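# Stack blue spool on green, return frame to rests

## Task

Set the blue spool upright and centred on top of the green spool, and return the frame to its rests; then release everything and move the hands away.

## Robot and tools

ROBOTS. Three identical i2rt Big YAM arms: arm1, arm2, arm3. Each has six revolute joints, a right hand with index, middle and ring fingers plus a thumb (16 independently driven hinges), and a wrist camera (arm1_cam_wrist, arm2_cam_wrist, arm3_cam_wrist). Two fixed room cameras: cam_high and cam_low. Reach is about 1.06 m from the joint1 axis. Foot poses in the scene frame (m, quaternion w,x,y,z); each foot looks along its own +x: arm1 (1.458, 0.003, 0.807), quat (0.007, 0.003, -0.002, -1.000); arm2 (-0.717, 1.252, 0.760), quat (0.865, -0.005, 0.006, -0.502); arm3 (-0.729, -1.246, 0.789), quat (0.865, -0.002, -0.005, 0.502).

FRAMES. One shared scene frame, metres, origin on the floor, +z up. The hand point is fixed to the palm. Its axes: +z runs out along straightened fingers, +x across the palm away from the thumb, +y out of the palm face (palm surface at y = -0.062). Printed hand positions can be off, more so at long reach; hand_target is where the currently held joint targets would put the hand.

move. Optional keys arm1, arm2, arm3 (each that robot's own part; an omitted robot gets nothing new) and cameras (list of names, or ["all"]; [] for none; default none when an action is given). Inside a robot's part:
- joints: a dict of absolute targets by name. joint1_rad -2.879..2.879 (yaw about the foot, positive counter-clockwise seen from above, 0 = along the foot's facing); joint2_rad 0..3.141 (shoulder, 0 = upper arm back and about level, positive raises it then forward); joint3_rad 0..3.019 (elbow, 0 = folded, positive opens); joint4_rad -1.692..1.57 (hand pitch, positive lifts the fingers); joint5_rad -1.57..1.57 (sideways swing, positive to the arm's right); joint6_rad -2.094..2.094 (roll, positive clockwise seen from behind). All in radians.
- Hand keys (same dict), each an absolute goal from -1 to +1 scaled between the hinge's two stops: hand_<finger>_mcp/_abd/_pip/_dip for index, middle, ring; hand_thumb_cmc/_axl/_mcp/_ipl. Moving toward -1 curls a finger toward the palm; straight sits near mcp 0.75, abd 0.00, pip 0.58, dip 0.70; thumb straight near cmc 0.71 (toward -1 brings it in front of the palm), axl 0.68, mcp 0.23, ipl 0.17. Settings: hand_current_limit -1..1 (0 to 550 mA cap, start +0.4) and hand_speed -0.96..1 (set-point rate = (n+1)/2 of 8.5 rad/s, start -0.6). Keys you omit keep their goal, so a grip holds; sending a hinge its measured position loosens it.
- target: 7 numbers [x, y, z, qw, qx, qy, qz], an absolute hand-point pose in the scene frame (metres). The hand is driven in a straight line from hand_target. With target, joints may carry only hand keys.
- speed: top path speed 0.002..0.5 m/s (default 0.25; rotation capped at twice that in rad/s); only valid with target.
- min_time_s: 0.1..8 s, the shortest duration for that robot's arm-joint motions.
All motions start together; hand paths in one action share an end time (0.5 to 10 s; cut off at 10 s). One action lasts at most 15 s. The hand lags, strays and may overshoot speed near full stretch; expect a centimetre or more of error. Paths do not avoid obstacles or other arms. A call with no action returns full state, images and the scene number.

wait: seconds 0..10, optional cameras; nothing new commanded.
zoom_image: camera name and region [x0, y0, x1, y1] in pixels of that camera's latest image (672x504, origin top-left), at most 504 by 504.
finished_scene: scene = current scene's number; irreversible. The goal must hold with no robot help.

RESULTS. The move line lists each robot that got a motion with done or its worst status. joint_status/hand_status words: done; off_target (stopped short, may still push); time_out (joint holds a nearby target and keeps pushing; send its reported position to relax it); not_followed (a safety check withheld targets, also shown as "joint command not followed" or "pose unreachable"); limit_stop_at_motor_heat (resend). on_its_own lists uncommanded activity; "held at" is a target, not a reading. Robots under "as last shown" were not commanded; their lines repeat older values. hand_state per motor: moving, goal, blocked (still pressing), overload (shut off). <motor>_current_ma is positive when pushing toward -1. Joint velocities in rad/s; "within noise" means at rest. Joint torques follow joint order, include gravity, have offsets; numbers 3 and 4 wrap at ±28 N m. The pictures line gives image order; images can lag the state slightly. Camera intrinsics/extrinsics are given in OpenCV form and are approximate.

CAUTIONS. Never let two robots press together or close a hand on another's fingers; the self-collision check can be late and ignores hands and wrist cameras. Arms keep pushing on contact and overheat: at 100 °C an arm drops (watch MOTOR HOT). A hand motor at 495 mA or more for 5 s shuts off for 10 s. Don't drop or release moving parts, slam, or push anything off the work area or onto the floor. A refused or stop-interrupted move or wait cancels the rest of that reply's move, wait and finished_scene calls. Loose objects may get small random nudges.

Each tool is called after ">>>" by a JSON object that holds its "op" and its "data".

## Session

>>> {"op": "move", "data": {"cameras": ["cam_high","cam_low"]}}

>>> {"op": "zoom_image", "data": {"camera": "cam_high", "region": [260, 170, 440, 305]}}

>>> {"op": "zoom_image", "data": {"camera": "cam_low", "region": [270, 230, 430, 350]}}

>>> {"op": "zoom_image", "data": {"camera": "cam_high", "region": [90, 230, 330, 410]}}

>>> {"op": "zoom_image", "data": {"camera": "cam_high", "region": [290, 270, 450, 420]}}

>>> {"op": "zoom_image", "data": {"camera": "cam_low", "region": [380, 270, 640, 420]}}

Scene clock: 0.00 s.
Joint torques (N m): no reading
Heat: arm1: hottest joint3_rad 27 °C; arm2: hottest joint2_rad 28 °C; arm3: hottest joint1_rad 25 °C.
Joint velocities: within noise
arm1.joint_positions: joint1_rad=-0.001 joint2_rad=+0.647 joint3_rad=+1.384 joint4_rad=-1.357 joint5_rad=+0.071 joint6_rad=+1.066 hand_index_mcp=+0.753 hand_index_abd=+0.000 hand_index_pip=+0.577 hand_index_dip=+0.696 hand_middle_mcp=+0.753 hand_middle_abd=+0.000 hand_middle_pip=+0.577 hand_middle_dip=+0.696 hand_ring_mcp=+0.753 hand_ring_abd=+0.000 hand_ring_pip=+0.577 hand_ring_dip=+0.696 hand_thumb_cmc=+0.714 hand_thumb_axl=+0.677 hand_thumb_mcp=+0.226 hand_thumb_ipl=+0.168 hand_current_limit=+0.400 hand_speed=-0.600
arm1.joint_status: not commanded
arm1.hand_state: goal,goal,goal,overload,goal,goal,goal,goal,goal,goal,goal,goal,goal,goal,goal,goal
arm1.index_mcp_current_ma: 0
arm1.index_abd_current_ma: 0
arm1.index_pip_current_ma: 0
arm1.index_dip_current_ma: 0
arm1.middle_mcp_current_ma: 0
arm1.middle_abd_current_ma: 0
arm1.middle_pip_current_ma: 0
arm1.middle_dip_current_ma: 0
arm1.ring_mcp_current_ma: 0
arm1.ring_abd_current_ma: 0
arm1.ring_pip_current_ma: 0
arm1.ring_dip_current_ma: 0
arm1.thumb_cmc_current_ma: 0
arm1.thumb_axl_current_ma: 0
arm1.thumb_mcp_current_ma: 0
arm1.thumb_ipl_current_ma: 0
arm1.hand_goal_index_mcp: 0.754
arm1.hand_goal_index_abd: 0.000
arm1.hand_goal_index_pip: 0.576
arm1.hand_goal_index_dip: 0.696
arm1.hand_goal_middle_mcp: 0.754
arm1.hand_goal_middle_abd: 0.000
arm1.hand_goal_middle_pip: 0.576
arm1.hand_goal_middle_dip: 0.696
arm1.hand_goal_ring_mcp: 0.754
arm1.hand_goal_ring_abd: 0.000
arm1.hand_goal_ring_pip: 0.576
arm1.hand_goal_ring_dip: 0.696
arm1.hand_goal_thumb_cmc: 0.714
arm1.hand_goal_thumb_axl: 0.678
arm1.hand_goal_thumb_mcp: 0.226
arm1.hand_goal_thumb_ipl: 0.168
arm1.hand: x=+1.2010 y=+0.1001 z=+1.3516 quat_wxyz=(+0.433, +0.211, -0.865, -0.139) (m; scene frame)
arm1.hand_target: x=+1.2035 y=+0.1002 z=+1.3655 quat_wxyz=(+0.447, +0.209, -0.858, -0.142) (m; scene frame)
arm1.hand_status: not commanded
arm2.joint_positions: joint1_rad=+0.259 joint2_rad=+0.580 joint3_rad=+1.380 joint4_rad=-1.206 joint5_rad=+0.104 joint6_rad=+1.035 hand_index_mcp=+0.753 hand_index_abd=+0.000 hand_index_pip=+0.577 hand_index_dip=+0.696 hand_middle_mcp=+0.753 hand_middle_abd=+0.000 hand_middle_pip=+0.577 hand_middle_dip=+0.696 hand_ring_mcp=+0.753 hand_ring_abd=+0.000 hand_ring_pip=+0.577 hand_ring_dip=+0.696 hand_thumb_cmc=+0.714 hand_thumb_axl=+0.677 hand_thumb_mcp=+0.226 hand_thumb_ipl=+0.168 hand_current_limit=+0.400 hand_speed=-0.600
arm2.joint_status: not commanded
arm2.hand_state: goal,goal,goal,goal,goal,goal,goal,goal,goal,goal,goal,goal,goal,goal,goal,goal
arm2.index_mcp_current_ma: 0
arm2.index_abd_current_ma: 0
arm2.index_pip_current_ma: 0
arm2.index_dip_current_ma: 0
arm2.middle_mcp_current_ma: 0
arm2.middle_abd_current_ma: 0
arm2.middle_pip_current_ma: 0
arm2.middle_dip_current_ma: 0
arm2.ring_mcp_current_ma: 0
arm2.ring_abd_current_ma: 0
arm2.ring_pip_current_ma: 0
arm2.ring_dip_current_ma: 0
arm2.thumb_cmc_current_ma: 0
arm2.thumb_axl_current_ma: 0
arm2.thumb_mcp_current_ma: 0
arm2.thumb_ipl_current_ma: 0
arm2.hand_goal_index_mcp: 0.754
arm2.hand_goal_index_abd: 0.000
arm2.hand_goal_index_pip: 0.576
arm2.hand_goal_index_dip: 0.696
arm2.hand_goal_middle_mcp: 0.754
arm2.hand_goal_middle_abd: 0.000
arm2.hand_goal_middle_pip: 0.576
arm2.hand_goal_middle_dip: 0.696
arm2.hand_goal_ring_mcp: 0.754
arm2.hand_goal_ring_abd: 0.000
arm2.hand_goal_ring_pip: 0.576
arm2.hand_goal_ring_dip: 0.696
arm2.hand_goal_thumb_cmc: 0.714
arm2.hand_goal_thumb_axl: 0.678
arm2.hand_goal_thumb_mcp: 0.226
arm2.hand_goal_thumb_ipl: 0.168
arm2.hand: x=-0.6152 y=+1.0142 z=+1.3564 quat_wxyz=(+0.375, +0.826, -0.131, +0.400) (m; scene frame)
arm2.hand_target: x=-0.6180 y=+1.0172 z=+1.3677 quat_wxyz=(+0.381, +0.819, -0.131, +0.408) (m; scene frame)
arm2.hand_status: not commanded
arm3.joint_positions: joint1_rad=+0.469 joint2_rad=+0.637 joint3_rad=+1.432 joint4_rad=-1.312 joint5_rad=-0.038 joint6_rad=+1.082 hand_index_mcp=+0.753 hand_index_abd=+0.000 hand_index_pip=+0.577 hand_index_dip=+0.696 hand_middle_mcp=+0.753 hand_middle_abd=+0.000 hand_middle_pip=+0.577 hand_middle_dip=+0.696 hand_ring_mcp=+0.753 hand_ring_abd=+0.000 hand_ring_pip=+0.577 hand_ring_dip=+0.696 hand_thumb_cmc=+0.714 hand_thumb_axl=+0.677 hand_thumb_mcp=+0.226 hand_thumb_ipl=+0.168 hand_current_limit=+0.400 hand_speed=-0.600
arm3.joint_status: not commanded
arm3.hand_state: goal,goal,goal,goal,goal,goal,goal,goal,goal,goal,goal,goal,goal,goal,goal,goal
arm3.index_mcp_current_ma: 0
arm3.index_abd_current_ma: 0
arm3.index_pip_current_ma: 0
arm3.index_dip_current_ma: 0
arm3.middle_mcp_current_ma: 0
arm3.middle_abd_current_ma: 0
arm3.middle_pip_current_ma: 0
arm3.middle_dip_current_ma: 0
arm3.ring_mcp_current_ma: 0
arm3.ring_abd_current_ma: 0
arm3.ring_pip_current_ma: 0
arm3.ring_dip_current_ma: 0
arm3.thumb_cmc_current_ma: 0
arm3.thumb_axl_current_ma: 0
arm3.thumb_mcp_current_ma: 0
arm3.thumb_ipl_current_ma: 0
arm3.hand_goal_index_mcp: 0.754
arm3.hand_goal_index_abd: 0.000
arm3.hand_goal_index_pip: 0.576
arm3.hand_goal_index_dip: 0.696
arm3.hand_goal_middle_mcp: 0.754
arm3.hand_goal_middle_abd: 0.000
arm3.hand_goal_middle_pip: 0.576
arm3.hand_goal_middle_dip: 0.696
arm3.hand_goal_ring_mcp: 0.754
arm3.hand_goal_ring_abd: 0.000
arm3.hand_goal_ring_pip: 0.576
arm3.hand_goal_ring_dip: 0.696
arm3.hand_goal_thumb_cmc: 0.714
arm3.hand_goal_thumb_axl: 0.678
arm3.hand_goal_thumb_mcp: 0.226
arm3.hand_goal_thumb_ipl: 0.168
arm3.hand: x=-0.6426 y=-0.9986 z=+1.3671 quat_wxyz=(-0.260, +0.453, +0.735, +0.433) (m; scene frame)
arm3.hand_target: x=-0.6429 y=-1.0015 z=+1.3798 quat_wxyz=(-0.266, +0.448, +0.729, +0.444) (m; scene frame)
arm3.hand_status: not commanded
pictures: cam_high, cam_low

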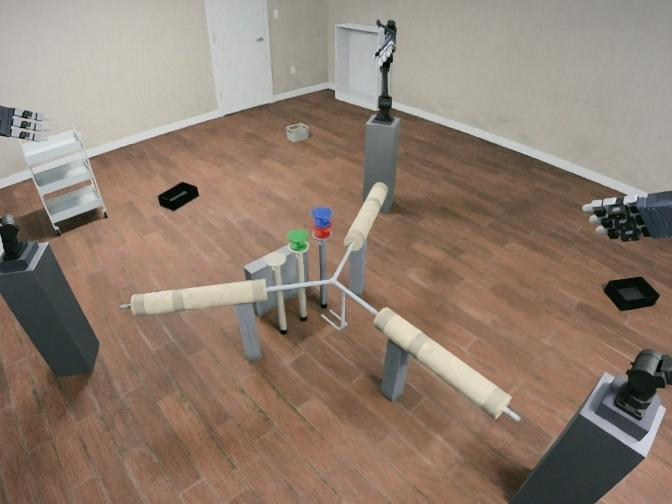

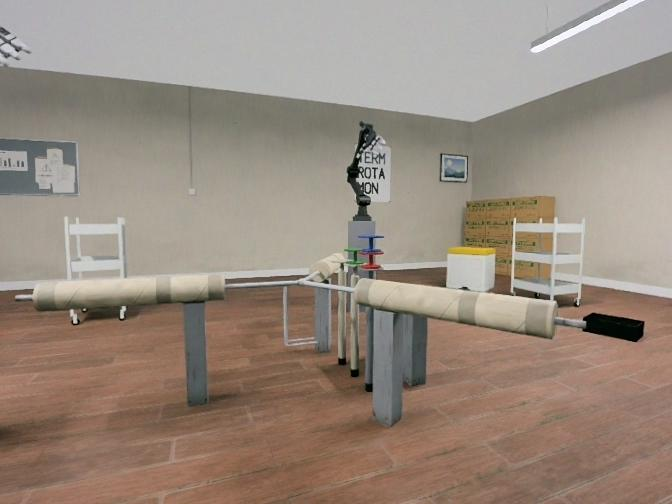

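Scaled by 2.800 from the camera's 672x504 image, which has a finer 960x720 frame.

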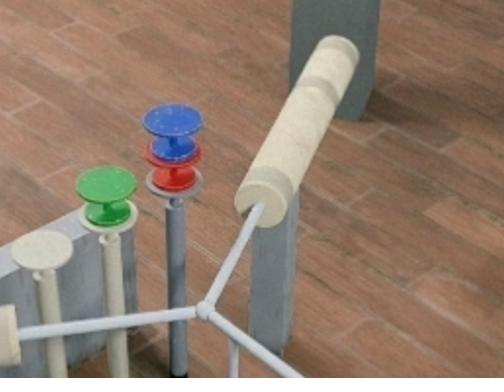

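Scaled by 3.150 from the camera's 672x504 image, which has a finer 960x720 frame.

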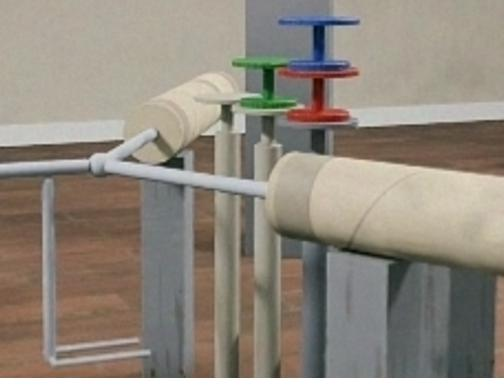

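Scaled by 2.100 from the camera's 672x504 image, which has a finer 960x720 frame.

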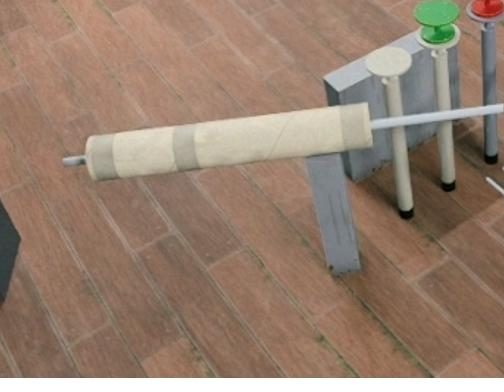

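Scaled by 3.150 from the camera's 672x504 image, which has a finer 960x720 frame.

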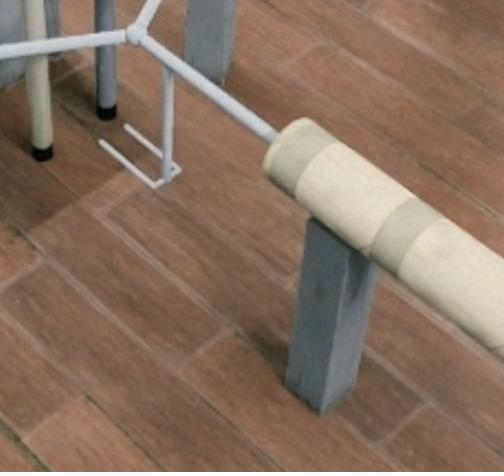

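Scaled by 1.938 from the camera's 672x504 image, which has a finer 960x720 frame.

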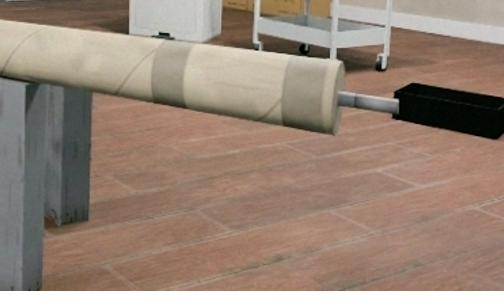

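>>> {"op": "move", "data": {"arm1": {"target":[1.030,-0.103,0.72,0,0.0096,0.99995,0],"speed":0.4}, "arm2": {"target":[-0.237,0.755,0.72,0,0.8612,-0.5083,0],"speed":0.4}, "arm3": {"target":[-0.363,-0.779,0.72,0,0.8708,0.4917,0],"speed":0.4}}}

>>> {"op": "move", "data": {"arm1": {"target":[1.030,-0.101,0.45,0,0.0096,0.99995,0],"speed":0.15}, "arm2": {"target":[-0.237,0.755,0.45,0,0.8612,-0.5083,0],"speed":0.15}, "arm3": {"target":[-0.364,-0.779,0.45,0,0.8708,0.4917,0],"speed":0.15}, "cameras": ["all"]}}

Scene clock: 167.37 s.
Joint torques (N m): arm1=[0.91 -15.97 9.39 0.32 -0.08 0.14] | arm2=[-0.91 -24.76 9.84 -0.36 0.11 -0.03] | arm3=[-1.32 -17.79 10.06 -0.76 0.2 0.08]
Heat: arm1: hottest joint3_rad 33 °C; arm2: hottest joint3_rad 29 °C; arm3: hottest joint3_rad 31 °C.
move: arm1 off_target; arm2 done; arm3 off_target
Joint velocities: within noise
arm1.joint_positions: joint1_rad=+0.384 joint2_rad=+1.975 joint3_rad=+1.101 joint4_rad=-0.717 joint5_rad=+0.008 joint6_rad=+1.982 hand_index_mcp=+0.755 hand_index_abd=+0.000 hand_index_pip=+0.577 hand_index_dip=+0.696 hand_middle_mcp=+0.755 hand_middle_abd=+0.000 hand_middle_pip=+0.577 hand_middle_dip=+0.696 hand_ring_mcp=+0.755 hand_ring_abd=+0.000 hand_ring_pip=+0.577 hand_ring_dip=+0.696 hand_thumb_cmc=+0.715 hand_thumb_axl=+0.677 hand_thumb_mcp=+0.223 hand_thumb_ipl=+0.168 hand_current_limit=+0.400 hand_speed=-0.600
arm1.joint_status: not commanded
arm1.hand_state: goal,goal,goal,overload,goal,goal,goal,goal,goal,goal,goal,goal,goal,goal,goal,goal
arm1.index_mcp_current_ma: 2
arm1.index_abd_current_ma: 0
arm1.index_pip_current_ma: 1
arm1.index_dip_current_ma: 0
arm1.middle_mcp_current_ma: 2
arm1.middle_abd_current_ma: 0
arm1.middle_pip_current_ma: 1
arm1.middle_dip_current_ma: 0
arm1.ring_mcp_current_ma: 2
arm1.ring_abd_current_ma: 0
arm1.ring_pip_current_ma: 1
arm1.ring_dip_current_ma: 0
arm1.thumb_cmc_current_ma: 2
arm1.thumb_axl_current_ma: -1
arm1.thumb_mcp_current_ma: -6
arm1.thumb_ipl_current_ma: 0
arm1.hand_goal_index_mcp: 0.754
arm1.hand_goal_index_abd: 0.000
arm1.hand_goal_index_pip: 0.576
arm1.hand_goal_index_dip: 0.696
arm1.hand_goal_middle_mcp: 0.754
arm1.hand_goal_middle_abd: 0.000
arm1.hand_goal_middle_pip: 0.576
arm1.hand_goal_middle_dip: 0.696
arm1.hand_goal_ring_mcp: 0.754
arm1.hand_goal_ring_abd: 0.000
arm1.hand_goal_ring_pip: 0.576
arm1.hand_goal_ring_dip: 0.696
arm1.hand_goal_thumb_cmc: 0.714
arm1.hand_goal_thumb_axl: 0.678
arm1.hand_goal_thumb_mcp: 0.226
arm1.hand_goal_thumb_ipl: 0.168
arm1.hand: x=+1.0455 y=-0.0949 z=+0.7177 quat_wxyz=(-0.011, -0.006, -1.000, -0.006) (m; scene frame)
arm1.hand_target: x=+1.0303 y=-0.1030 z=+0.7203 quat_wxyz=(+0.000, -0.009, -1.000, +0.000) (m; scene frame)
arm1.hand_status: off_target (0.018 m and 1.5 deg from the pose sent, 0.685 m and 60.7 deg at the start)
arm2.joint_positions: joint1_rad=+0.356 joint2_rad=+2.469 joint3_rad=+2.213 joint4_rad=-1.314 joint5_rad=-0.011 joint6_rad=+1.922 hand_index_mcp=+0.755 hand_index_abd=+0.000 hand_index_pip=+0.577 hand_index_dip=+0.696 hand_middle_mcp=+0.755 hand_middle_abd=+0.000 hand_middle_pip=+0.577 hand_middle_dip=+0.696 hand_ring_mcp=+0.755 hand_ring_abd=+0.000 hand_ring_pip=+0.577 hand_ring_dip=+0.696 hand_thumb_cmc=+0.716 hand_thumb_axl=+0.677 hand_thumb_mcp=+0.223 hand_thumb_ipl=+0.168 hand_current_limit=+0.400 hand_speed=-0.600
arm2.joint_status: not commanded
arm2.hand_state: goal,goal,goal,goal,goal,goal,goal,goal,goal,goal,goal,goal,goal,goal,goal,goal
arm2.index_mcp_current_ma: 1
arm2.index_abd_current_ma: 0
arm2.index_pip_current_ma: 0
arm2.index_dip_current_ma: 0
arm2.middle_mcp_current_ma: 1
arm2.middle_abd_current_ma: 0
arm2.middle_pip_current_ma: 0
arm2.middle_dip_current_ma: 0
arm2.ring_mcp_current_ma: 1
arm2.ring_abd_current_ma: 0
arm2.ring_pip_current_ma: 0
arm2.ring_dip_current_ma: 0
arm2.thumb_cmc_current_ma: 1
arm2.thumb_axl_current_ma: -1
arm2.thumb_mcp_current_ma: -4
arm2.thumb_ipl_current_ma: 0
arm2.hand_goal_index_mcp: 0.754
arm2.hand_goal_index_abd: 0.000
arm2.hand_goal_index_pip: 0.576
arm2.hand_goal_index_dip: 0.696
arm2.hand_goal_middle_mcp: 0.754
arm2.hand_goal_middle_abd: 0.000
arm2.hand_goal_middle_pip: 0.576
arm2.hand_goal_middle_dip: 0.696
arm2.hand_goal_ring_mcp: 0.754
arm2.hand_goal_ring_abd: 0.000
arm2.hand_goal_ring_pip: 0.576
arm2.hand_goal_ring_dip: 0.696
arm2.hand_goal_thumb_cmc: 0.714
arm2.hand_goal_thumb_axl: 0.678
arm2.hand_goal_thumb_mcp: 0.226
arm2.hand_goal_thumb_ipl: 0.168
arm2.hand: x=-0.2412 y=+0.7628 z=+0.7230 quat_wxyz=(+0.000, +0.866, -0.500, -0.004) (m; scene frame)
arm2.hand_target: x=-0.2373 y=+0.7552 z=+0.7202 quat_wxyz=(+0.000, +0.861, -0.508, +0.001) (m; scene frame)
arm2.hand_status: done (0.009 m and 1.3 deg from the pose sent, 0.784 m and 77.8 deg at the start)
arm3.joint_positions: joint1_rad=+0.005 joint2_rad=+2.205 joint3_rad=+1.541 joint4_rad=-0.949 joint5_rad=-0.009 joint6_rad=+1.578 hand_index_mcp=+0.755 hand_index_abd=+0.000 hand_index_pip=+0.577 hand_index_dip=+0.696 hand_middle_mcp=+0.755 hand_middle_abd=+0.000 hand_middle_pip=+0.577 hand_middle_dip=+0.696 hand_ring_mcp=+0.755 hand_ring_abd=+0.000 hand_ring_pip=+0.577 hand_ring_dip=+0.696 hand_thumb_cmc=+0.715 hand_thumb_axl=+0.677 hand_thumb_mcp=+0.223 hand_thumb_ipl=+0.168 hand_current_limit=+0.400 hand_speed=-0.600
arm3.joint_status: not commanded
arm3.hand_state: goal,goal,goal,goal,goal,goal,goal,goal,goal,goal,goal,goal,goal,goal,goal,goal
arm3.index_mcp_current_ma: 0
arm3.index_abd_current_ma: 0
arm3.index_pip_current_ma: 0
arm3.index_dip_current_ma: 0
arm3.middle_mcp_current_ma: 0
arm3.middle_abd_current_ma: 0
arm3.middle_pip_current_ma: 0
arm3.middle_dip_current_ma: 0
arm3.ring_mcp_current_ma: 0
arm3.ring_abd_current_ma: 0
arm3.ring_pip_current_ma: 0
arm3.ring_dip_current_ma: 0
arm3.thumb_cmc_current_ma: 0
arm3.thumb_axl_current_ma: 0
arm3.thumb_mcp_current_ma: -1
arm3.thumb_ipl_current_ma: 0
arm3.hand_goal_index_mcp: 0.754
arm3.hand_goal_index_abd: 0.000
arm3.hand_goal_index_pip: 0.576
arm3.hand_goal_index_dip: 0.696
arm3.hand_goal_middle_mcp: 0.754
arm3.hand_goal_middle_abd: 0.000
arm3.hand_goal_middle_pip: 0.576
arm3.hand_goal_middle_dip: 0.696
arm3.hand_goal_ring_mcp: 0.754
arm3.hand_goal_ring_abd: 0.000
arm3.hand_goal_ring_pip: 0.576
arm3.hand_goal_ring_dip: 0.696
arm3.hand_goal_thumb_cmc: 0.714
arm3.hand_goal_thumb_axl: 0.678
arm3.hand_goal_thumb_mcp: 0.226
arm3.hand_goal_thumb_ipl: 0.168
arm3.hand: x=-0.3763 y=-0.7917 z=+0.7065 quat_wxyz=(+0.008, +0.865, +0.502, -0.015) (m; scene frame)
arm3.hand_target: x=-0.3633 y=-0.7797 z=+0.7203 quat_wxyz=(+0.000, +0.871, +0.492, +0.000) (m; scene frame)
arm3.hand_status: off_target (0.023 m and 2.4 deg from the pose sent, 0.738 m and 81.8 deg at the start)
pictures: none

Scene clock: 170.20 s.
Joint torques (N m): arm1=[0.09 -18.9 4.31 0.92 -0.05 0.06] | arm2=[-0.67 -25.76 8.68 -0.38 0.12 -0.03] | arm3=[-1.03 -18.96 7.02 0.2 0.19 0.07]
Heat: arm1: hottest joint3_rad 33 °C; arm2: hottest joint3_rad 30 °C; arm3: hottest joint3_rad 31 °C.
move: arm1 done; arm2 done; arm3 off_target
Joint velocities: within noise
arm1.joint_positions: joint1_rad=+0.384 joint2_rad=+2.609 joint3_rad=+1.313 joint4_rad=-0.288 joint5_rad=+0.008 joint6_rad=+1.982 hand_index_mcp=+0.755 hand_index_abd=+0.000 hand_index_pip=+0.577 hand_index_dip=+0.696 hand_middle_mcp=+0.755 hand_middle_abd=+0.000 hand_middle_pip=+0.577 hand_middle_dip=+0.696 hand_ring_mcp=+0.755 hand_ring_abd=+0.000 hand_ring_pip=+0.577 hand_ring_dip=+0.696 hand_thumb_cmc=+0.715 hand_thumb_axl=+0.677 hand_thumb_mcp=+0.223 hand_thumb_ipl=+0.168 hand_current_limit=+0.400 hand_speed=-0.600
arm1.joint_status: not commanded
arm1.hand_state: goal,goal,goal,overload,goal,goal,goal,goal,goal,goal,goal,goal,goal,goal,goal,goal
arm1.index_mcp_current_ma: 2
arm1.index_abd_current_ma: 0
arm1.index_pip_current_ma: 1
arm1.index_dip_current_ma: 0
arm1.middle_mcp_current_ma: 2
arm1.middle_abd_current_ma: 0
arm1.middle_pip_current_ma: 1
arm1.middle_dip_current_ma: 0
arm1.ring_mcp_current_ma: 2
arm1.ring_abd_current_ma: 0
arm1.ring_pip_current_ma: 1
arm1.ring_dip_current_ma: 0
arm1.thumb_cmc_current_ma: 2
arm1.thumb_axl_current_ma: -1
arm1.thumb_mcp_current_ma: -6
arm1.thumb_ipl_current_ma: 0
arm1.hand_goal_index_mcp: 0.754
arm1.hand_goal_index_abd: 0.000
arm1.hand_goal_index_pip: 0.576
arm1.hand_goal_index_dip: 0.696
arm1.hand_goal_middle_mcp: 0.754
arm1.hand_goal_middle_abd: 0.000
arm1.hand_goal_middle_pip: 0.576
arm1.hand_goal_middle_dip: 0.696
arm1.hand_goal_ring_mcp: 0.754
arm1.hand_goal_ring_abd: 0.000
arm1.hand_goal_ring_pip: 0.576
arm1.hand_goal_ring_dip: 0.696
arm1.hand_goal_thumb_cmc: 0.714
arm1.hand_goal_thumb_axl: 0.678
arm1.hand_goal_thumb_mcp: 0.226
arm1.hand_goal_thumb_ipl: 0.168
arm1.hand: x=+1.0383 y=-0.1000 z=+0.4551 quat_wxyz=(-0.008, -0.006, -1.000, -0.004) (m; scene frame)
arm1.hand_target: x=+1.0300 y=-0.1011 z=+0.4503 quat_wxyz=(+0.000, -0.010, -1.000, +0.000) (m; scene frame)
arm1.hand_status: done (0.010 m and 1.0 deg from the pose sent, 0.268 m and 1.5 deg at the start)
arm2.joint_positions: joint1_rad=+0.356 joint2_rad=+2.935 joint3_rad=+2.405 joint4_rad=-1.037 joint5_rad=-0.011 joint6_rad=+1.926 hand_index_mcp=+0.755 hand_index_abd=+0.000 hand_index_pip=+0.577 hand_index_dip=+0.696 hand_middle_mcp=+0.755 hand_middle_abd=+0.000 hand_middle_pip=+0.577 hand_middle_dip=+0.696 hand_ring_mcp=+0.755 hand_ring_abd=+0.000 hand_ring_pip=+0.577 hand_ring_dip=+0.696 hand_thumb_cmc=+0.716 hand_thumb_axl=+0.677 hand_thumb_mcp=+0.223 hand_thumb_ipl=+0.168 hand_current_limit=+0.400 hand_speed=-0.600
arm2.joint_status: not commanded
arm2.hand_state: goal,goal,goal,goal,goal,goal,goal,goal,goal,goal,goal,goal,goal,goal,goal,goal
arm2.index_mcp_current_ma: 1
arm2.index_abd_current_ma: 0
arm2.index_pip_current_ma: 0
arm2.index_dip_current_ma: 0
arm2.middle_mcp_current_ma: 1
arm2.middle_abd_current_ma: 0
arm2.middle_pip_current_ma: 0
arm2.middle_dip_current_ma: 0
arm2.ring_mcp_current_ma: 1
arm2.ring_abd_current_ma: 0
arm2.ring_pip_current_ma: 0
arm2.ring_dip_current_ma: 0
arm2.thumb_cmc_current_ma: 1
arm2.thumb_axl_current_ma: -1
arm2.thumb_mcp_current_ma: -4
arm2.thumb_ipl_current_ma: 0
arm2.hand_goal_index_mcp: 0.754
arm2.hand_goal_index_abd: 0.000
arm2.hand_goal_index_pip: 0.576
arm2.hand_goal_index_dip: 0.696
arm2.hand_goal_middle_mcp: 0.754
arm2.hand_goal_middle_abd: 0.000
arm2.hand_goal_middle_pip: 0.576
arm2.hand_goal_middle_dip: 0.696
arm2.hand_goal_ring_mcp: 0.754
arm2.hand_goal_ring_abd: 0.000
arm2.hand_goal_ring_pip: 0.576
arm2.hand_goal_ring_dip: 0.696
arm2.hand_goal_thumb_cmc: 0.714
arm2.hand_goal_thumb_axl: 0.678
arm2.hand_goal_thumb_mcp: 0.226
arm2.hand_goal_thumb_ipl: 0.168
arm2.hand: x=-0.2401 y=+0.7578 z=+0.4547 quat_wxyz=(+0.000, +0.865, -0.501, -0.003) (m; scene frame)
arm2.hand_target: x=-0.2372 y=+0.7552 z=+0.4501 quat_wxyz=(+0.000, +0.861, -0.508, +0.001) (m; scene frame)
arm2.hand_status: done (0.006 m and 1.0 deg from the pose sent, 0.273 m and 1.3 deg at the start)
arm3.joint_positions: joint1_rad=+0.005 joint2_rad=+2.726 joint3_rad=+1.718 joint4_rad=-0.612 joint5_rad=-0.009 joint6_rad=+1.582 hand_index_mcp=+0.755 hand_index_abd=+0.000 hand_index_pip=+0.577 hand_index_dip=+0.696 hand_middle_mcp=+0.755 hand_middle_abd=+0.000 hand_middle_pip=+0.577 hand_middle_dip=+0.696 hand_ring_mcp=+0.755 hand_ring_abd=+0.000 hand_ring_pip=+0.577 hand_ring_dip=+0.696 hand_thumb_cmc=+0.715 hand_thumb_axl=+0.677 hand_thumb_mcp=+0.223 hand_thumb_ipl=+0.168 hand_current_limit=+0.400 hand_speed=-0.600
arm3.joint_status: not commanded
arm3.hand_state: goal,goal,goal,goal,goal,goal,goal,goal,goal,goal,goal,goal,goal,goal,goal,goal
arm3.index_mcp_current_ma: 0
arm3.index_abd_current_ma: 0
arm3.index_pip_current_ma: 0
arm3.index_dip_current_ma: 0
arm3.middle_mcp_current_ma: 0
arm3.middle_abd_current_ma: 0
arm3.middle_pip_current_ma: 0
arm3.middle_dip_current_ma: 0
arm3.ring_mcp_current_ma: 0
arm3.ring_abd_current_ma: 0
arm3.ring_pip_current_ma: 0
arm3.ring_dip_current_ma: 0
arm3.thumb_cmc_current_ma: 0
arm3.thumb_axl_current_ma: 0
arm3.thumb_mcp_current_ma: -1
arm3.thumb_ipl_current_ma: 0
arm3.hand_goal_index_mcp: 0.754
arm3.hand_goal_index_abd: 0.000
arm3.hand_goal_index_pip: 0.576
arm3.hand_goal_index_dip: 0.696
arm3.hand_goal_middle_mcp: 0.754
arm3.hand_goal_middle_abd: 0.000
arm3.hand_goal_middle_pip: 0.576
arm3.hand_goal_middle_dip: 0.696
arm3.hand_goal_ring_mcp: 0.754
arm3.hand_goal_ring_abd: 0.000
arm3.hand_goal_ring_pip: 0.576
arm3.hand_goal_ring_dip: 0.696
arm3.hand_goal_thumb_cmc: 0.714
arm3.hand_goal_thumb_axl: 0.678
arm3.hand_goal_thumb_mcp: 0.226
arm3.hand_goal_thumb_ipl: 0.168
arm3.hand: x=-0.3758 y=-0.7947 z=+0.4452 quat_wxyz=(+0.010, +0.866, +0.500, -0.018) (m; scene frame)
arm3.hand_target: x=-0.3642 y=-0.7795 z=+0.4505 quat_wxyz=(+0.000, +0.871, +0.492, +0.000) (m; scene frame)
arm3.hand_status: off_target (0.020 m and 2.6 deg from the pose sent, 0.257 m and 2.4 deg at the start)
pictures: arm1_cam_wrist, arm2_cam_wrist, arm3_cam_wrist, cam_high, cam_low
camera_calibration:
arm1_cam_wrist: T_world_to_cam=[[0.763285, 0.643077, -0.0620326, -0.657924], [0.473803, -0.49191, 0.730435, -0.921848], [0.439212, -0.586921, -0.680159, -0.0786773], [0, 0, 0, 1]] pos_world=[0.973514, -0.0765475, 0.579024]
arm2_cam_wrist: T_world_to_cam=[[-0.948089, 0.314469, 0.0473037, -0.461491], [0.240812, 0.612807, 0.752647, -0.798412], [0.207696, 0.724967, -0.656723, -0.076859], [0, 0, 0, 1]] pos_world=[-0.229304, 0.690117, 0.572277]
arm3_cam_wrist: T_world_to_cam=[[0.177362, -0.984104, 0.00905577, -0.684667], [-0.638317, -0.108028, 0.762155, -0.714888], [-0.749062, -0.140958, -0.647331, 0.0221795], [0, 0, 0, 1]] pos_world=[-0.318278, -0.747886, 0.565413]

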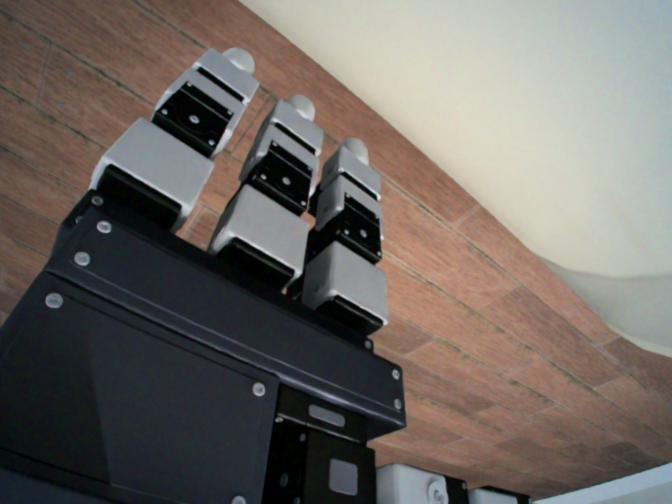

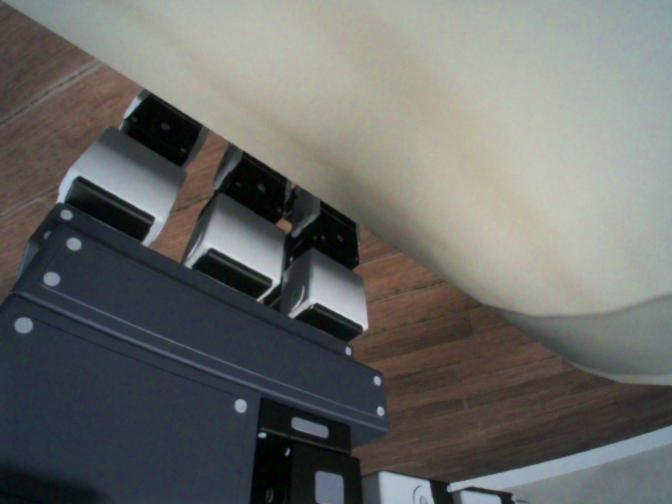

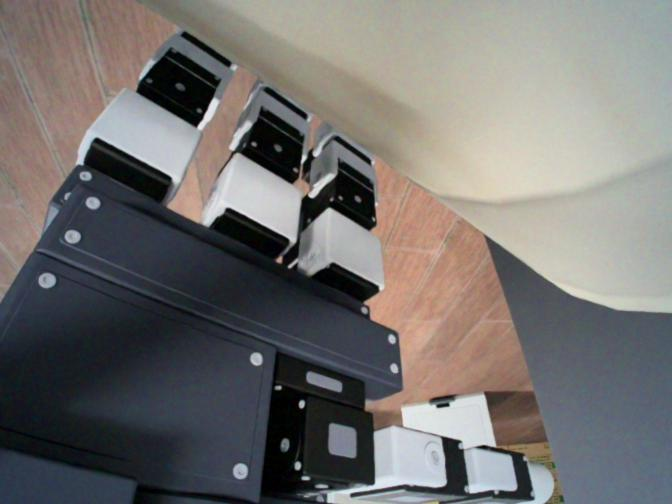

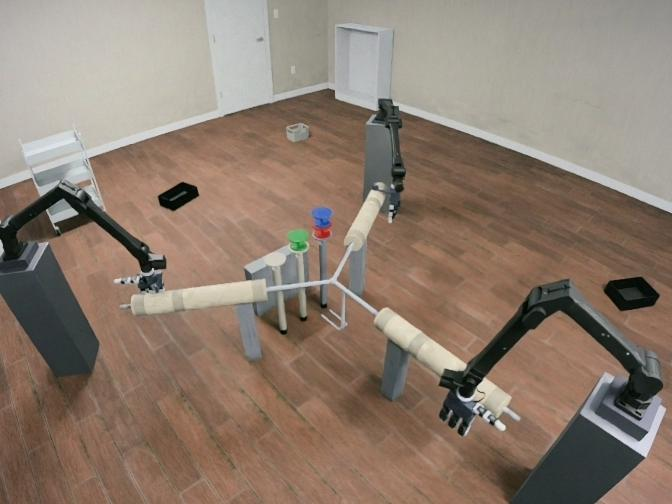

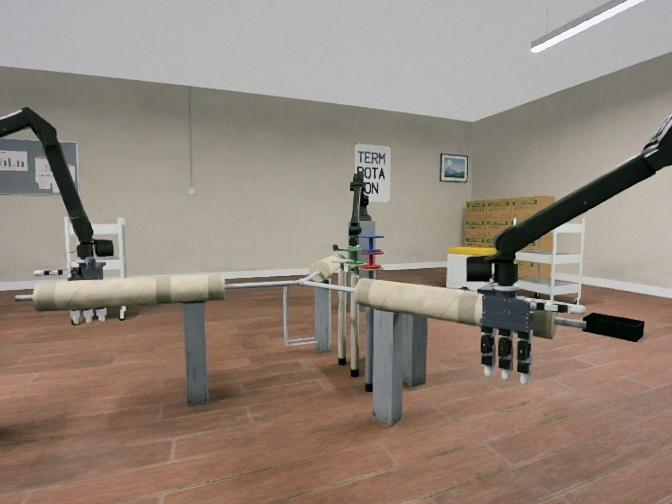

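>>> {"op": "move", "data": {"arm1": {"target":[1.031,-0.031,0.430,0,0.0096,0.99995,0],"speed":0.08}, "arm2": {"target":[-0.285,0.7385,0.430,0,0.8612,-0.5083,0],"speed":0.08}, "arm3": {"target":[-0.313,-0.812,0.438,0,0.8708,0.4917,0],"speed":0.08}, "cameras": ["arm1_cam_wrist","arm2_cam_wrist","arm3_cam_wrist"]}}

Scene clock: 190.50 s.
Joint torques (N m): arm1=[-0.97 -17.96 1.96 0.99 0.04 -0.04] | arm2=[-1.08 -28.22 4.75 0.24 0.05 -0.31] | arm3=[-1.9 -18.08 7.2 0.28 0.22 -0.18]
Heat: arm1: hottest joint3_rad 31 °C; arm2: hottest joint2_rad 30 °C; arm3: hottest joint3_rad 30 °C.
move: arm1 off_target; arm2 done; arm3 off_target
Joint velocities: within noise
arm1.joint_positions: joint1_rad=+0.257 joint2_rad=+2.637 joint3_rad=+1.296 joint4_rad=-0.213 joint5_rad=+0.006 joint6_rad=+1.853 hand_index_mcp=+0.755 hand_index_abd=+0.000 hand_index_pip=+0.577 hand_index_dip=+0.696 hand_middle_mcp=+0.754 hand_middle_abd=+0.000 hand_middle_pip=+0.577 hand_middle_dip=+0.696 hand_ring_mcp=+0.754 hand_ring_abd=+0.000 hand_ring_pip=+0.577 hand_ring_dip=+0.696 hand_thumb_cmc=+0.715 hand_thumb_axl=+0.677 hand_thumb_mcp=+0.223 hand_thumb_ipl=+0.168 hand_current_limit=+0.400 hand_speed=-0.600
arm1.joint_status: not commanded
arm1.hand_state: goal,goal,goal,overload,goal,goal,goal,goal,goal,goal,goal,goal,goal,goal,goal,goal
arm1.index_mcp_current_ma: 1
arm1.index_abd_current_ma: 0
arm1.index_pip_current_ma: 1
arm1.index_dip_current_ma: 0
arm1.middle_mcp_current_ma: 0
arm1.middle_abd_current_ma: 0
arm1.middle_pip_current_ma: 1
arm1.middle_dip_current_ma: 0
arm1.ring_mcp_current_ma: 0
arm1.ring_abd_current_ma: 0
arm1.ring_pip_current_ma: 1
arm1.ring_dip_current_ma: 0
arm1.thumb_cmc_current_ma: 1
arm1.thumb_axl_current_ma: -1
arm1.thumb_mcp_current_ma: -6
arm1.thumb_ipl_current_ma: 0
arm1.hand_goal_index_mcp: 0.754
arm1.hand_goal_index_abd: 0.000
arm1.hand_goal_index_pip: 0.576
arm1.hand_goal_index_dip: 0.696
arm1.hand_goal_middle_mcp: 0.754
arm1.hand_goal_middle_abd: 0.000
arm1.hand_goal_middle_pip: 0.576
arm1.hand_goal_middle_dip: 0.696
arm1.hand_goal_ring_mcp: 0.754
arm1.hand_goal_ring_abd: 0.000
arm1.hand_goal_ring_pip: 0.576
arm1.hand_goal_ring_dip: 0.696
arm1.hand_goal_thumb_cmc: 0.714
arm1.hand_goal_thumb_axl: 0.678
arm1.hand_goal_thumb_mcp: 0.226
arm1.hand_goal_thumb_ipl: 0.168
arm1.hand: x=+1.0241 y=-0.0405 z=+0.4384 quat_wxyz=(+0.005, -0.006, -1.000, +0.002) (m; scene frame)
arm1.hand_target: x=+1.0312 y=-0.0312 z=+0.4304 quat_wxyz=(+0.000, -0.010, -1.000, +0.000) (m; scene frame)
arm1.hand_status: off_target (0.014 m and 0.8 deg from the pose sent, 0.074 m and 1.1 deg at the start)
arm2.joint_positions: joint1_rad=+0.302 joint2_rad=+2.927 joint3_rad=+2.302 joint4_rad=-0.944 joint5_rad=-0.009 joint6_rad=+1.895 hand_index_mcp=+0.754 hand_index_abd=+0.000 hand_index_pip=+0.577 hand_index_dip=+0.696 hand_middle_mcp=+0.754 hand_middle_abd=+0.000 hand_middle_pip=+0.577 hand_middle_dip=+0.696 hand_ring_mcp=+0.754 hand_ring_abd=+0.000 hand_ring_pip=+0.577 hand_ring_dip=+0.696 hand_thumb_cmc=+0.715 hand_thumb_axl=+0.677 hand_thumb_mcp=+0.223 hand_thumb_ipl=+0.168 hand_current_limit=+0.400 hand_speed=-0.600
arm2.joint_status: not commanded
arm2.hand_state: goal,goal,goal,goal,goal,goal,goal,goal,goal,goal,goal,goal,goal,goal,goal,goal
arm2.index_mcp_current_ma: 0
arm2.index_abd_current_ma: 0
arm2.index_pip_current_ma: 0
arm2.index_dip_current_ma: 0
arm2.middle_mcp_current_ma: 0
arm2.middle_abd_current_ma: 0
arm2.middle_pip_current_ma: 0
arm2.middle_dip_current_ma: 0
arm2.ring_mcp_current_ma: 0
arm2.ring_abd_current_ma: 0
arm2.ring_pip_current_ma: 0
arm2.ring_dip_current_ma: 0
arm2.thumb_cmc_current_ma: 1
arm2.thumb_axl_current_ma: -1
arm2.thumb_mcp_current_ma: -4
arm2.thumb_ipl_current_ma: 0
arm2.hand_goal_index_mcp: 0.754
arm2.hand_goal_index_abd: 0.000
arm2.hand_goal_index_pip: 0.576
arm2.hand_goal_index_dip: 0.696
arm2.hand_goal_middle_mcp: 0.754
arm2.hand_goal_middle_abd: 0.000
arm2.hand_goal_middle_pip: 0.576
arm2.hand_goal_middle_dip: 0.696
arm2.hand_goal_ring_mcp: 0.754
arm2.hand_goal_ring_abd: 0.000
arm2.hand_goal_ring_pip: 0.576
arm2.hand_goal_ring_dip: 0.696
arm2.hand_goal_thumb_cmc: 0.714
arm2.hand_goal_thumb_axl: 0.678
arm2.hand_goal_thumb_mcp: 0.226
arm2.hand_goal_thumb_ipl: 0.168
arm2.hand: x=-0.2826 y=+0.7439 z=+0.4281 quat_wxyz=(+0.001, +0.859, -0.511, -0.004) (m; scene frame)
arm2.hand_target: x=-0.2850 y=+0.7384 z=+0.4301 quat_wxyz=(+0.000, +0.861, -0.508, +0.000) (m; scene frame)
arm2.hand_status: done (0.006 m and 0.6 deg from the pose sent, 0.055 m and 1.0 deg at the start)
arm3.joint_positions: joint1_rad=-0.081 joint2_rad=+2.744 joint3_rad=+1.735 joint4_rad=-0.604 joint5_rad=-0.008 joint6_rad=+1.509 hand_index_mcp=+0.754 hand_index_abd=+0.000 hand_index_pip=+0.577 hand_index_dip=+0.696 hand_middle_mcp=+0.754 hand_middle_abd=+0.000 hand_middle_pip=+0.577 hand_middle_dip=+0.696 hand_ring_mcp=+0.754 hand_ring_abd=+0.000 hand_ring_pip=+0.577 hand_ring_dip=+0.696 hand_thumb_cmc=+0.714 hand_thumb_axl=+0.677 hand_thumb_mcp=+0.223 hand_thumb_ipl=+0.168 hand_current_limit=+0.400 hand_speed=-0.600
arm3.joint_status: not commanded
arm3.hand_state: goal,goal,goal,goal,goal,goal,goal,goal,goal,goal,goal,goal,goal,goal,goal,goal
arm3.index_mcp_current_ma: 0
arm3.index_abd_current_ma: 0
arm3.index_pip_current_ma: 0
arm3.index_dip_current_ma: 0
arm3.middle_mcp_current_ma: 0
arm3.middle_abd_current_ma: 0
arm3.middle_pip_current_ma: 0
arm3.middle_dip_current_ma: 0
arm3.ring_mcp_current_ma: 0
arm3.ring_abd_current_ma: 0
arm3.ring_pip_current_ma: 0
arm3.ring_dip_current_ma: 0
arm3.thumb_cmc_current_ma: 0
arm3.thumb_axl_current_ma: 0
arm3.thumb_mcp_current_ma: -1
arm3.thumb_ipl_current_ma: 0
arm3.hand_goal_index_mcp: 0.754
arm3.hand_goal_index_abd: 0.000
arm3.hand_goal_index_pip: 0.576
arm3.hand_goal_index_dip: 0.696
arm3.hand_goal_middle_mcp: 0.754
arm3.hand_goal_middle_abd: 0.000
arm3.hand_goal_middle_pip: 0.576
arm3.hand_goal_middle_dip: 0.696
arm3.hand_goal_ring_mcp: 0.754
arm3.hand_goal_ring_abd: 0.000
arm3.hand_goal_ring_pip: 0.576
arm3.hand_goal_ring_dip: 0.696
arm3.hand_goal_thumb_cmc: 0.714
arm3.hand_goal_thumb_axl: 0.678
arm3.hand_goal_thumb_mcp: 0.226
arm3.hand_goal_thumb_ipl: 0.168
arm3.hand: x=-0.3317 y=-0.8202 z=+0.4379 quat_wxyz=(+0.007, +0.869, +0.494, -0.016) (m; scene frame)
arm3.hand_target: x=-0.3133 y=-0.8125 z=+0.4387 quat_wxyz=(+0.000, +0.871, +0.492, +0.000) (m; scene frame)
arm3.hand_status: off_target (0.020 m and 2.0 deg from the pose sent, 0.066 m and 2.6 deg at the start)
pictures: arm1_cam_wrist, arm2_cam_wrist, arm3_cam_wrist
camera_calibration:
arm1_cam_wrist: T_world_to_cam=[[0.760977, 0.642675, -0.0887879, -0.672391], [0.492782, -0.483548, 0.723427, -0.889728], [0.421995, -0.594264, -0.684668, -0.0296261], [0, 0, 0, 1]] pos_world=[0.962618, -0.0157036, 0.563669]
arm2_cam_wrist: T_world_to_cam=[[-0.940577, 0.335791, 0.0505964, -0.5113], [0.257082, 0.606773, 0.752154, -0.750407], [0.221866, 0.720466, -0.657042, -0.0678987], [0, 0, 0, 1]] pos_world=[-0.272936, 0.675935, 0.545679]
arm3_cam_wrist: T_world_to_cam=[[0.164243, -0.986417, 0.002198, -0.720701], [-0.640769, -0.104996, 0.76052, -0.681634], [-0.74996, -0.126319, -0.649311, 0.0595281], [0, 0, 0, 1]] pos_world=[-0.273756, -0.774961, 0.558632]

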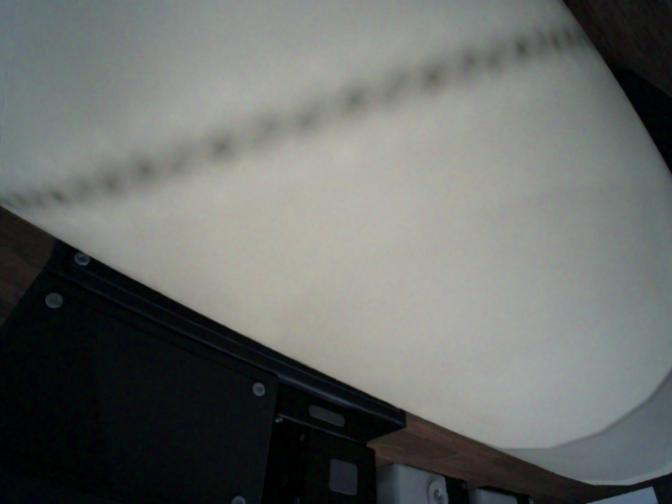

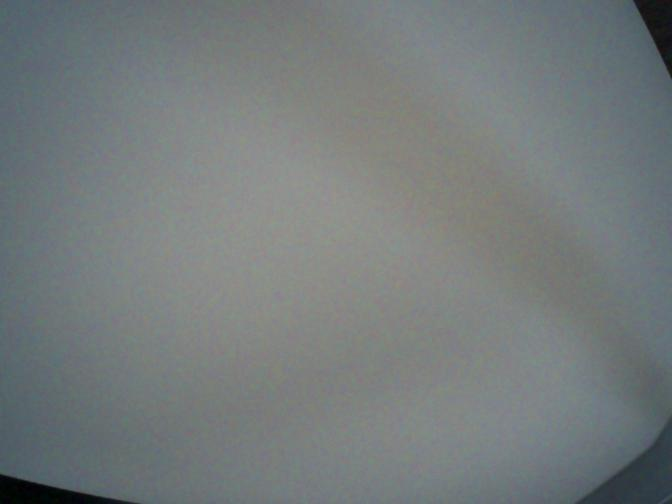

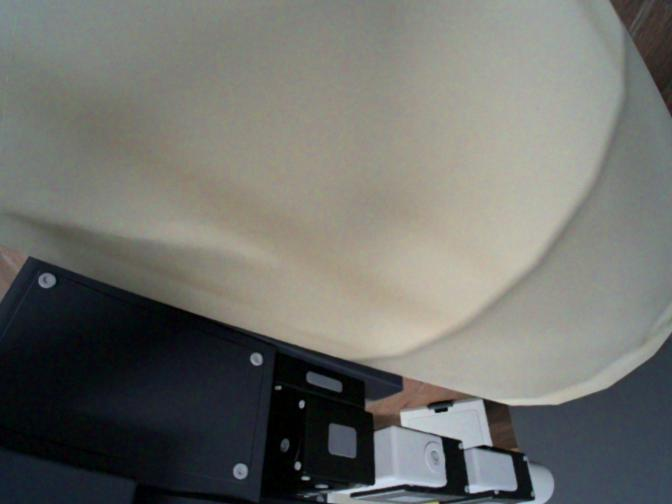

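>>> {"op": "move", "data": {"arm2": {"target": [-0.277, 0.743, 0.430, 0, 0.8612, -0.5083, 0], "speed": 0.05}, "cameras": ["arm2_cam_wrist"]}}

Scene clock: 225.73 s.
Joint torques (N m): arm1=[-0.85 -17.85 1.95 0.99 0.01 -0.01] | arm2=[-0.15 -27.4 6.16 -0.13 0.04 -0.18] | arm3=[-2.14 -18.02 7.23 0.24 0.23 -0.18]
Heat: arm1: hottest joint3_rad 29 °C; arm2: hottest joint2_rad 33 °C; arm3: hottest joint3_rad 30 °C.
move: arm2 done
Joint velocities: within noise
arm1, arm3: as last shown
arm2.joint_positions: joint1_rad=+0.302 joint2_rad=+2.927 joint3_rad=+2.302 joint4_rad=-0.944 joint5_rad=-0.009 joint6_rad=+1.895 hand_index_mcp=+0.754 hand_index_abd=+0.000 hand_index_pip=+0.577 hand_index_dip=+0.696 hand_middle_mcp=+0.754 hand_middle_abd=+0.000 hand_middle_pip=+0.577 hand_middle_dip=+0.696 hand_ring_mcp=+0.754 hand_ring_abd=+0.000 hand_ring_pip=+0.577 hand_ring_dip=+0.696 hand_thumb_cmc=+0.715 hand_thumb_axl=+0.677 hand_thumb_mcp=+0.223 hand_thumb_ipl=+0.168 hand_current_limit=+0.400 hand_speed=-0.600
arm2.joint_status: not commanded
arm2.hand_state: goal,goal,goal,goal,goal,goal,goal,goal,goal,goal,goal,goal,goal,goal,goal,goal
arm2.index_mcp_current_ma: 0
arm2.index_abd_current_ma: 0
arm2.index_pip_current_ma: 0
arm2.index_dip_current_ma: 0
arm2.middle_mcp_current_ma: 0
arm2.middle_abd_current_ma: 0
arm2.middle_pip_current_ma: 0
arm2.middle_dip_current_ma: 0
arm2.ring_mcp_current_ma: 0
arm2.ring_abd_current_ma: 0
arm2.ring_pip_current_ma: 0
arm2.ring_dip_current_ma: 0
arm2.thumb_cmc_current_ma: 1
arm2.thumb_axl_current_ma: -1
arm2.thumb_mcp_current_ma: -4
arm2.thumb_ipl_current_ma: 0
arm2.hand_goal_index_mcp: 0.754
arm2.hand_goal_index_abd: 0.000
arm2.hand_goal_index_pip: 0.576
arm2.hand_goal_index_dip: 0.696
arm2.hand_goal_middle_mcp: 0.754
arm2.hand_goal_middle_abd: 0.000
arm2.hand_goal_middle_pip: 0.576
arm2.hand_goal_middle_dip: 0.696
arm2.hand_goal_ring_mcp: 0.754
arm2.hand_goal_ring_abd: 0.000
arm2.hand_goal_ring_pip: 0.576
arm2.hand_goal_ring_dip: 0.696
arm2.hand_goal_thumb_cmc: 0.714
arm2.hand_goal_thumb_axl: 0.678
arm2.hand_goal_thumb_mcp: 0.226
arm2.hand_goal_thumb_ipl: 0.168
arm2.hand: x=-0.2826 y=+0.7439 z=+0.4281 quat_wxyz=(+0.001, +0.859, -0.511, -0.004) (m; scene frame)
arm2.hand_target: x=-0.2771 y=+0.7430 z=+0.4301 quat_wxyz=(+0.000, +0.861, -0.508, +0.000) (m; scene frame)
arm2.hand_status: done (0.006 m and 0.6 deg from the pose sent, 0.006 m and 0.6 deg at the start)
pictures: arm2_cam_wrist
camera_calibration:
arm2_cam_wrist: T_world_to_cam=[[-0.940577, 0.335791, 0.0505964, -0.5113], [0.257082, 0.606773, 0.752154, -0.750407], [0.221866, 0.720466, -0.657042, -0.0678987], [0, 0, 0, 1]] pos_world=[-0.272936, 0.675935, 0.545679]

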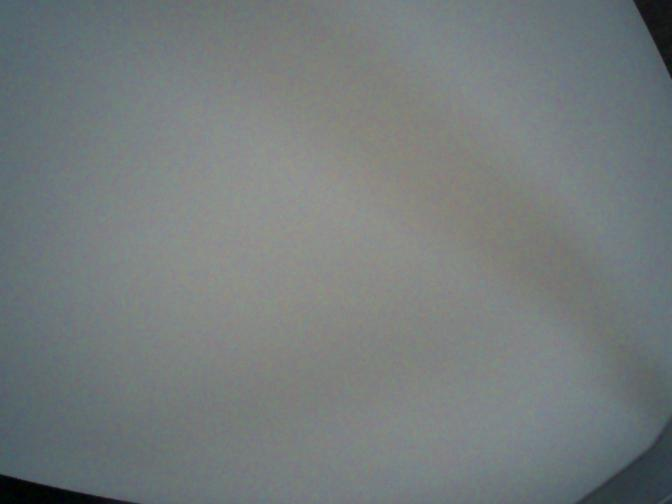

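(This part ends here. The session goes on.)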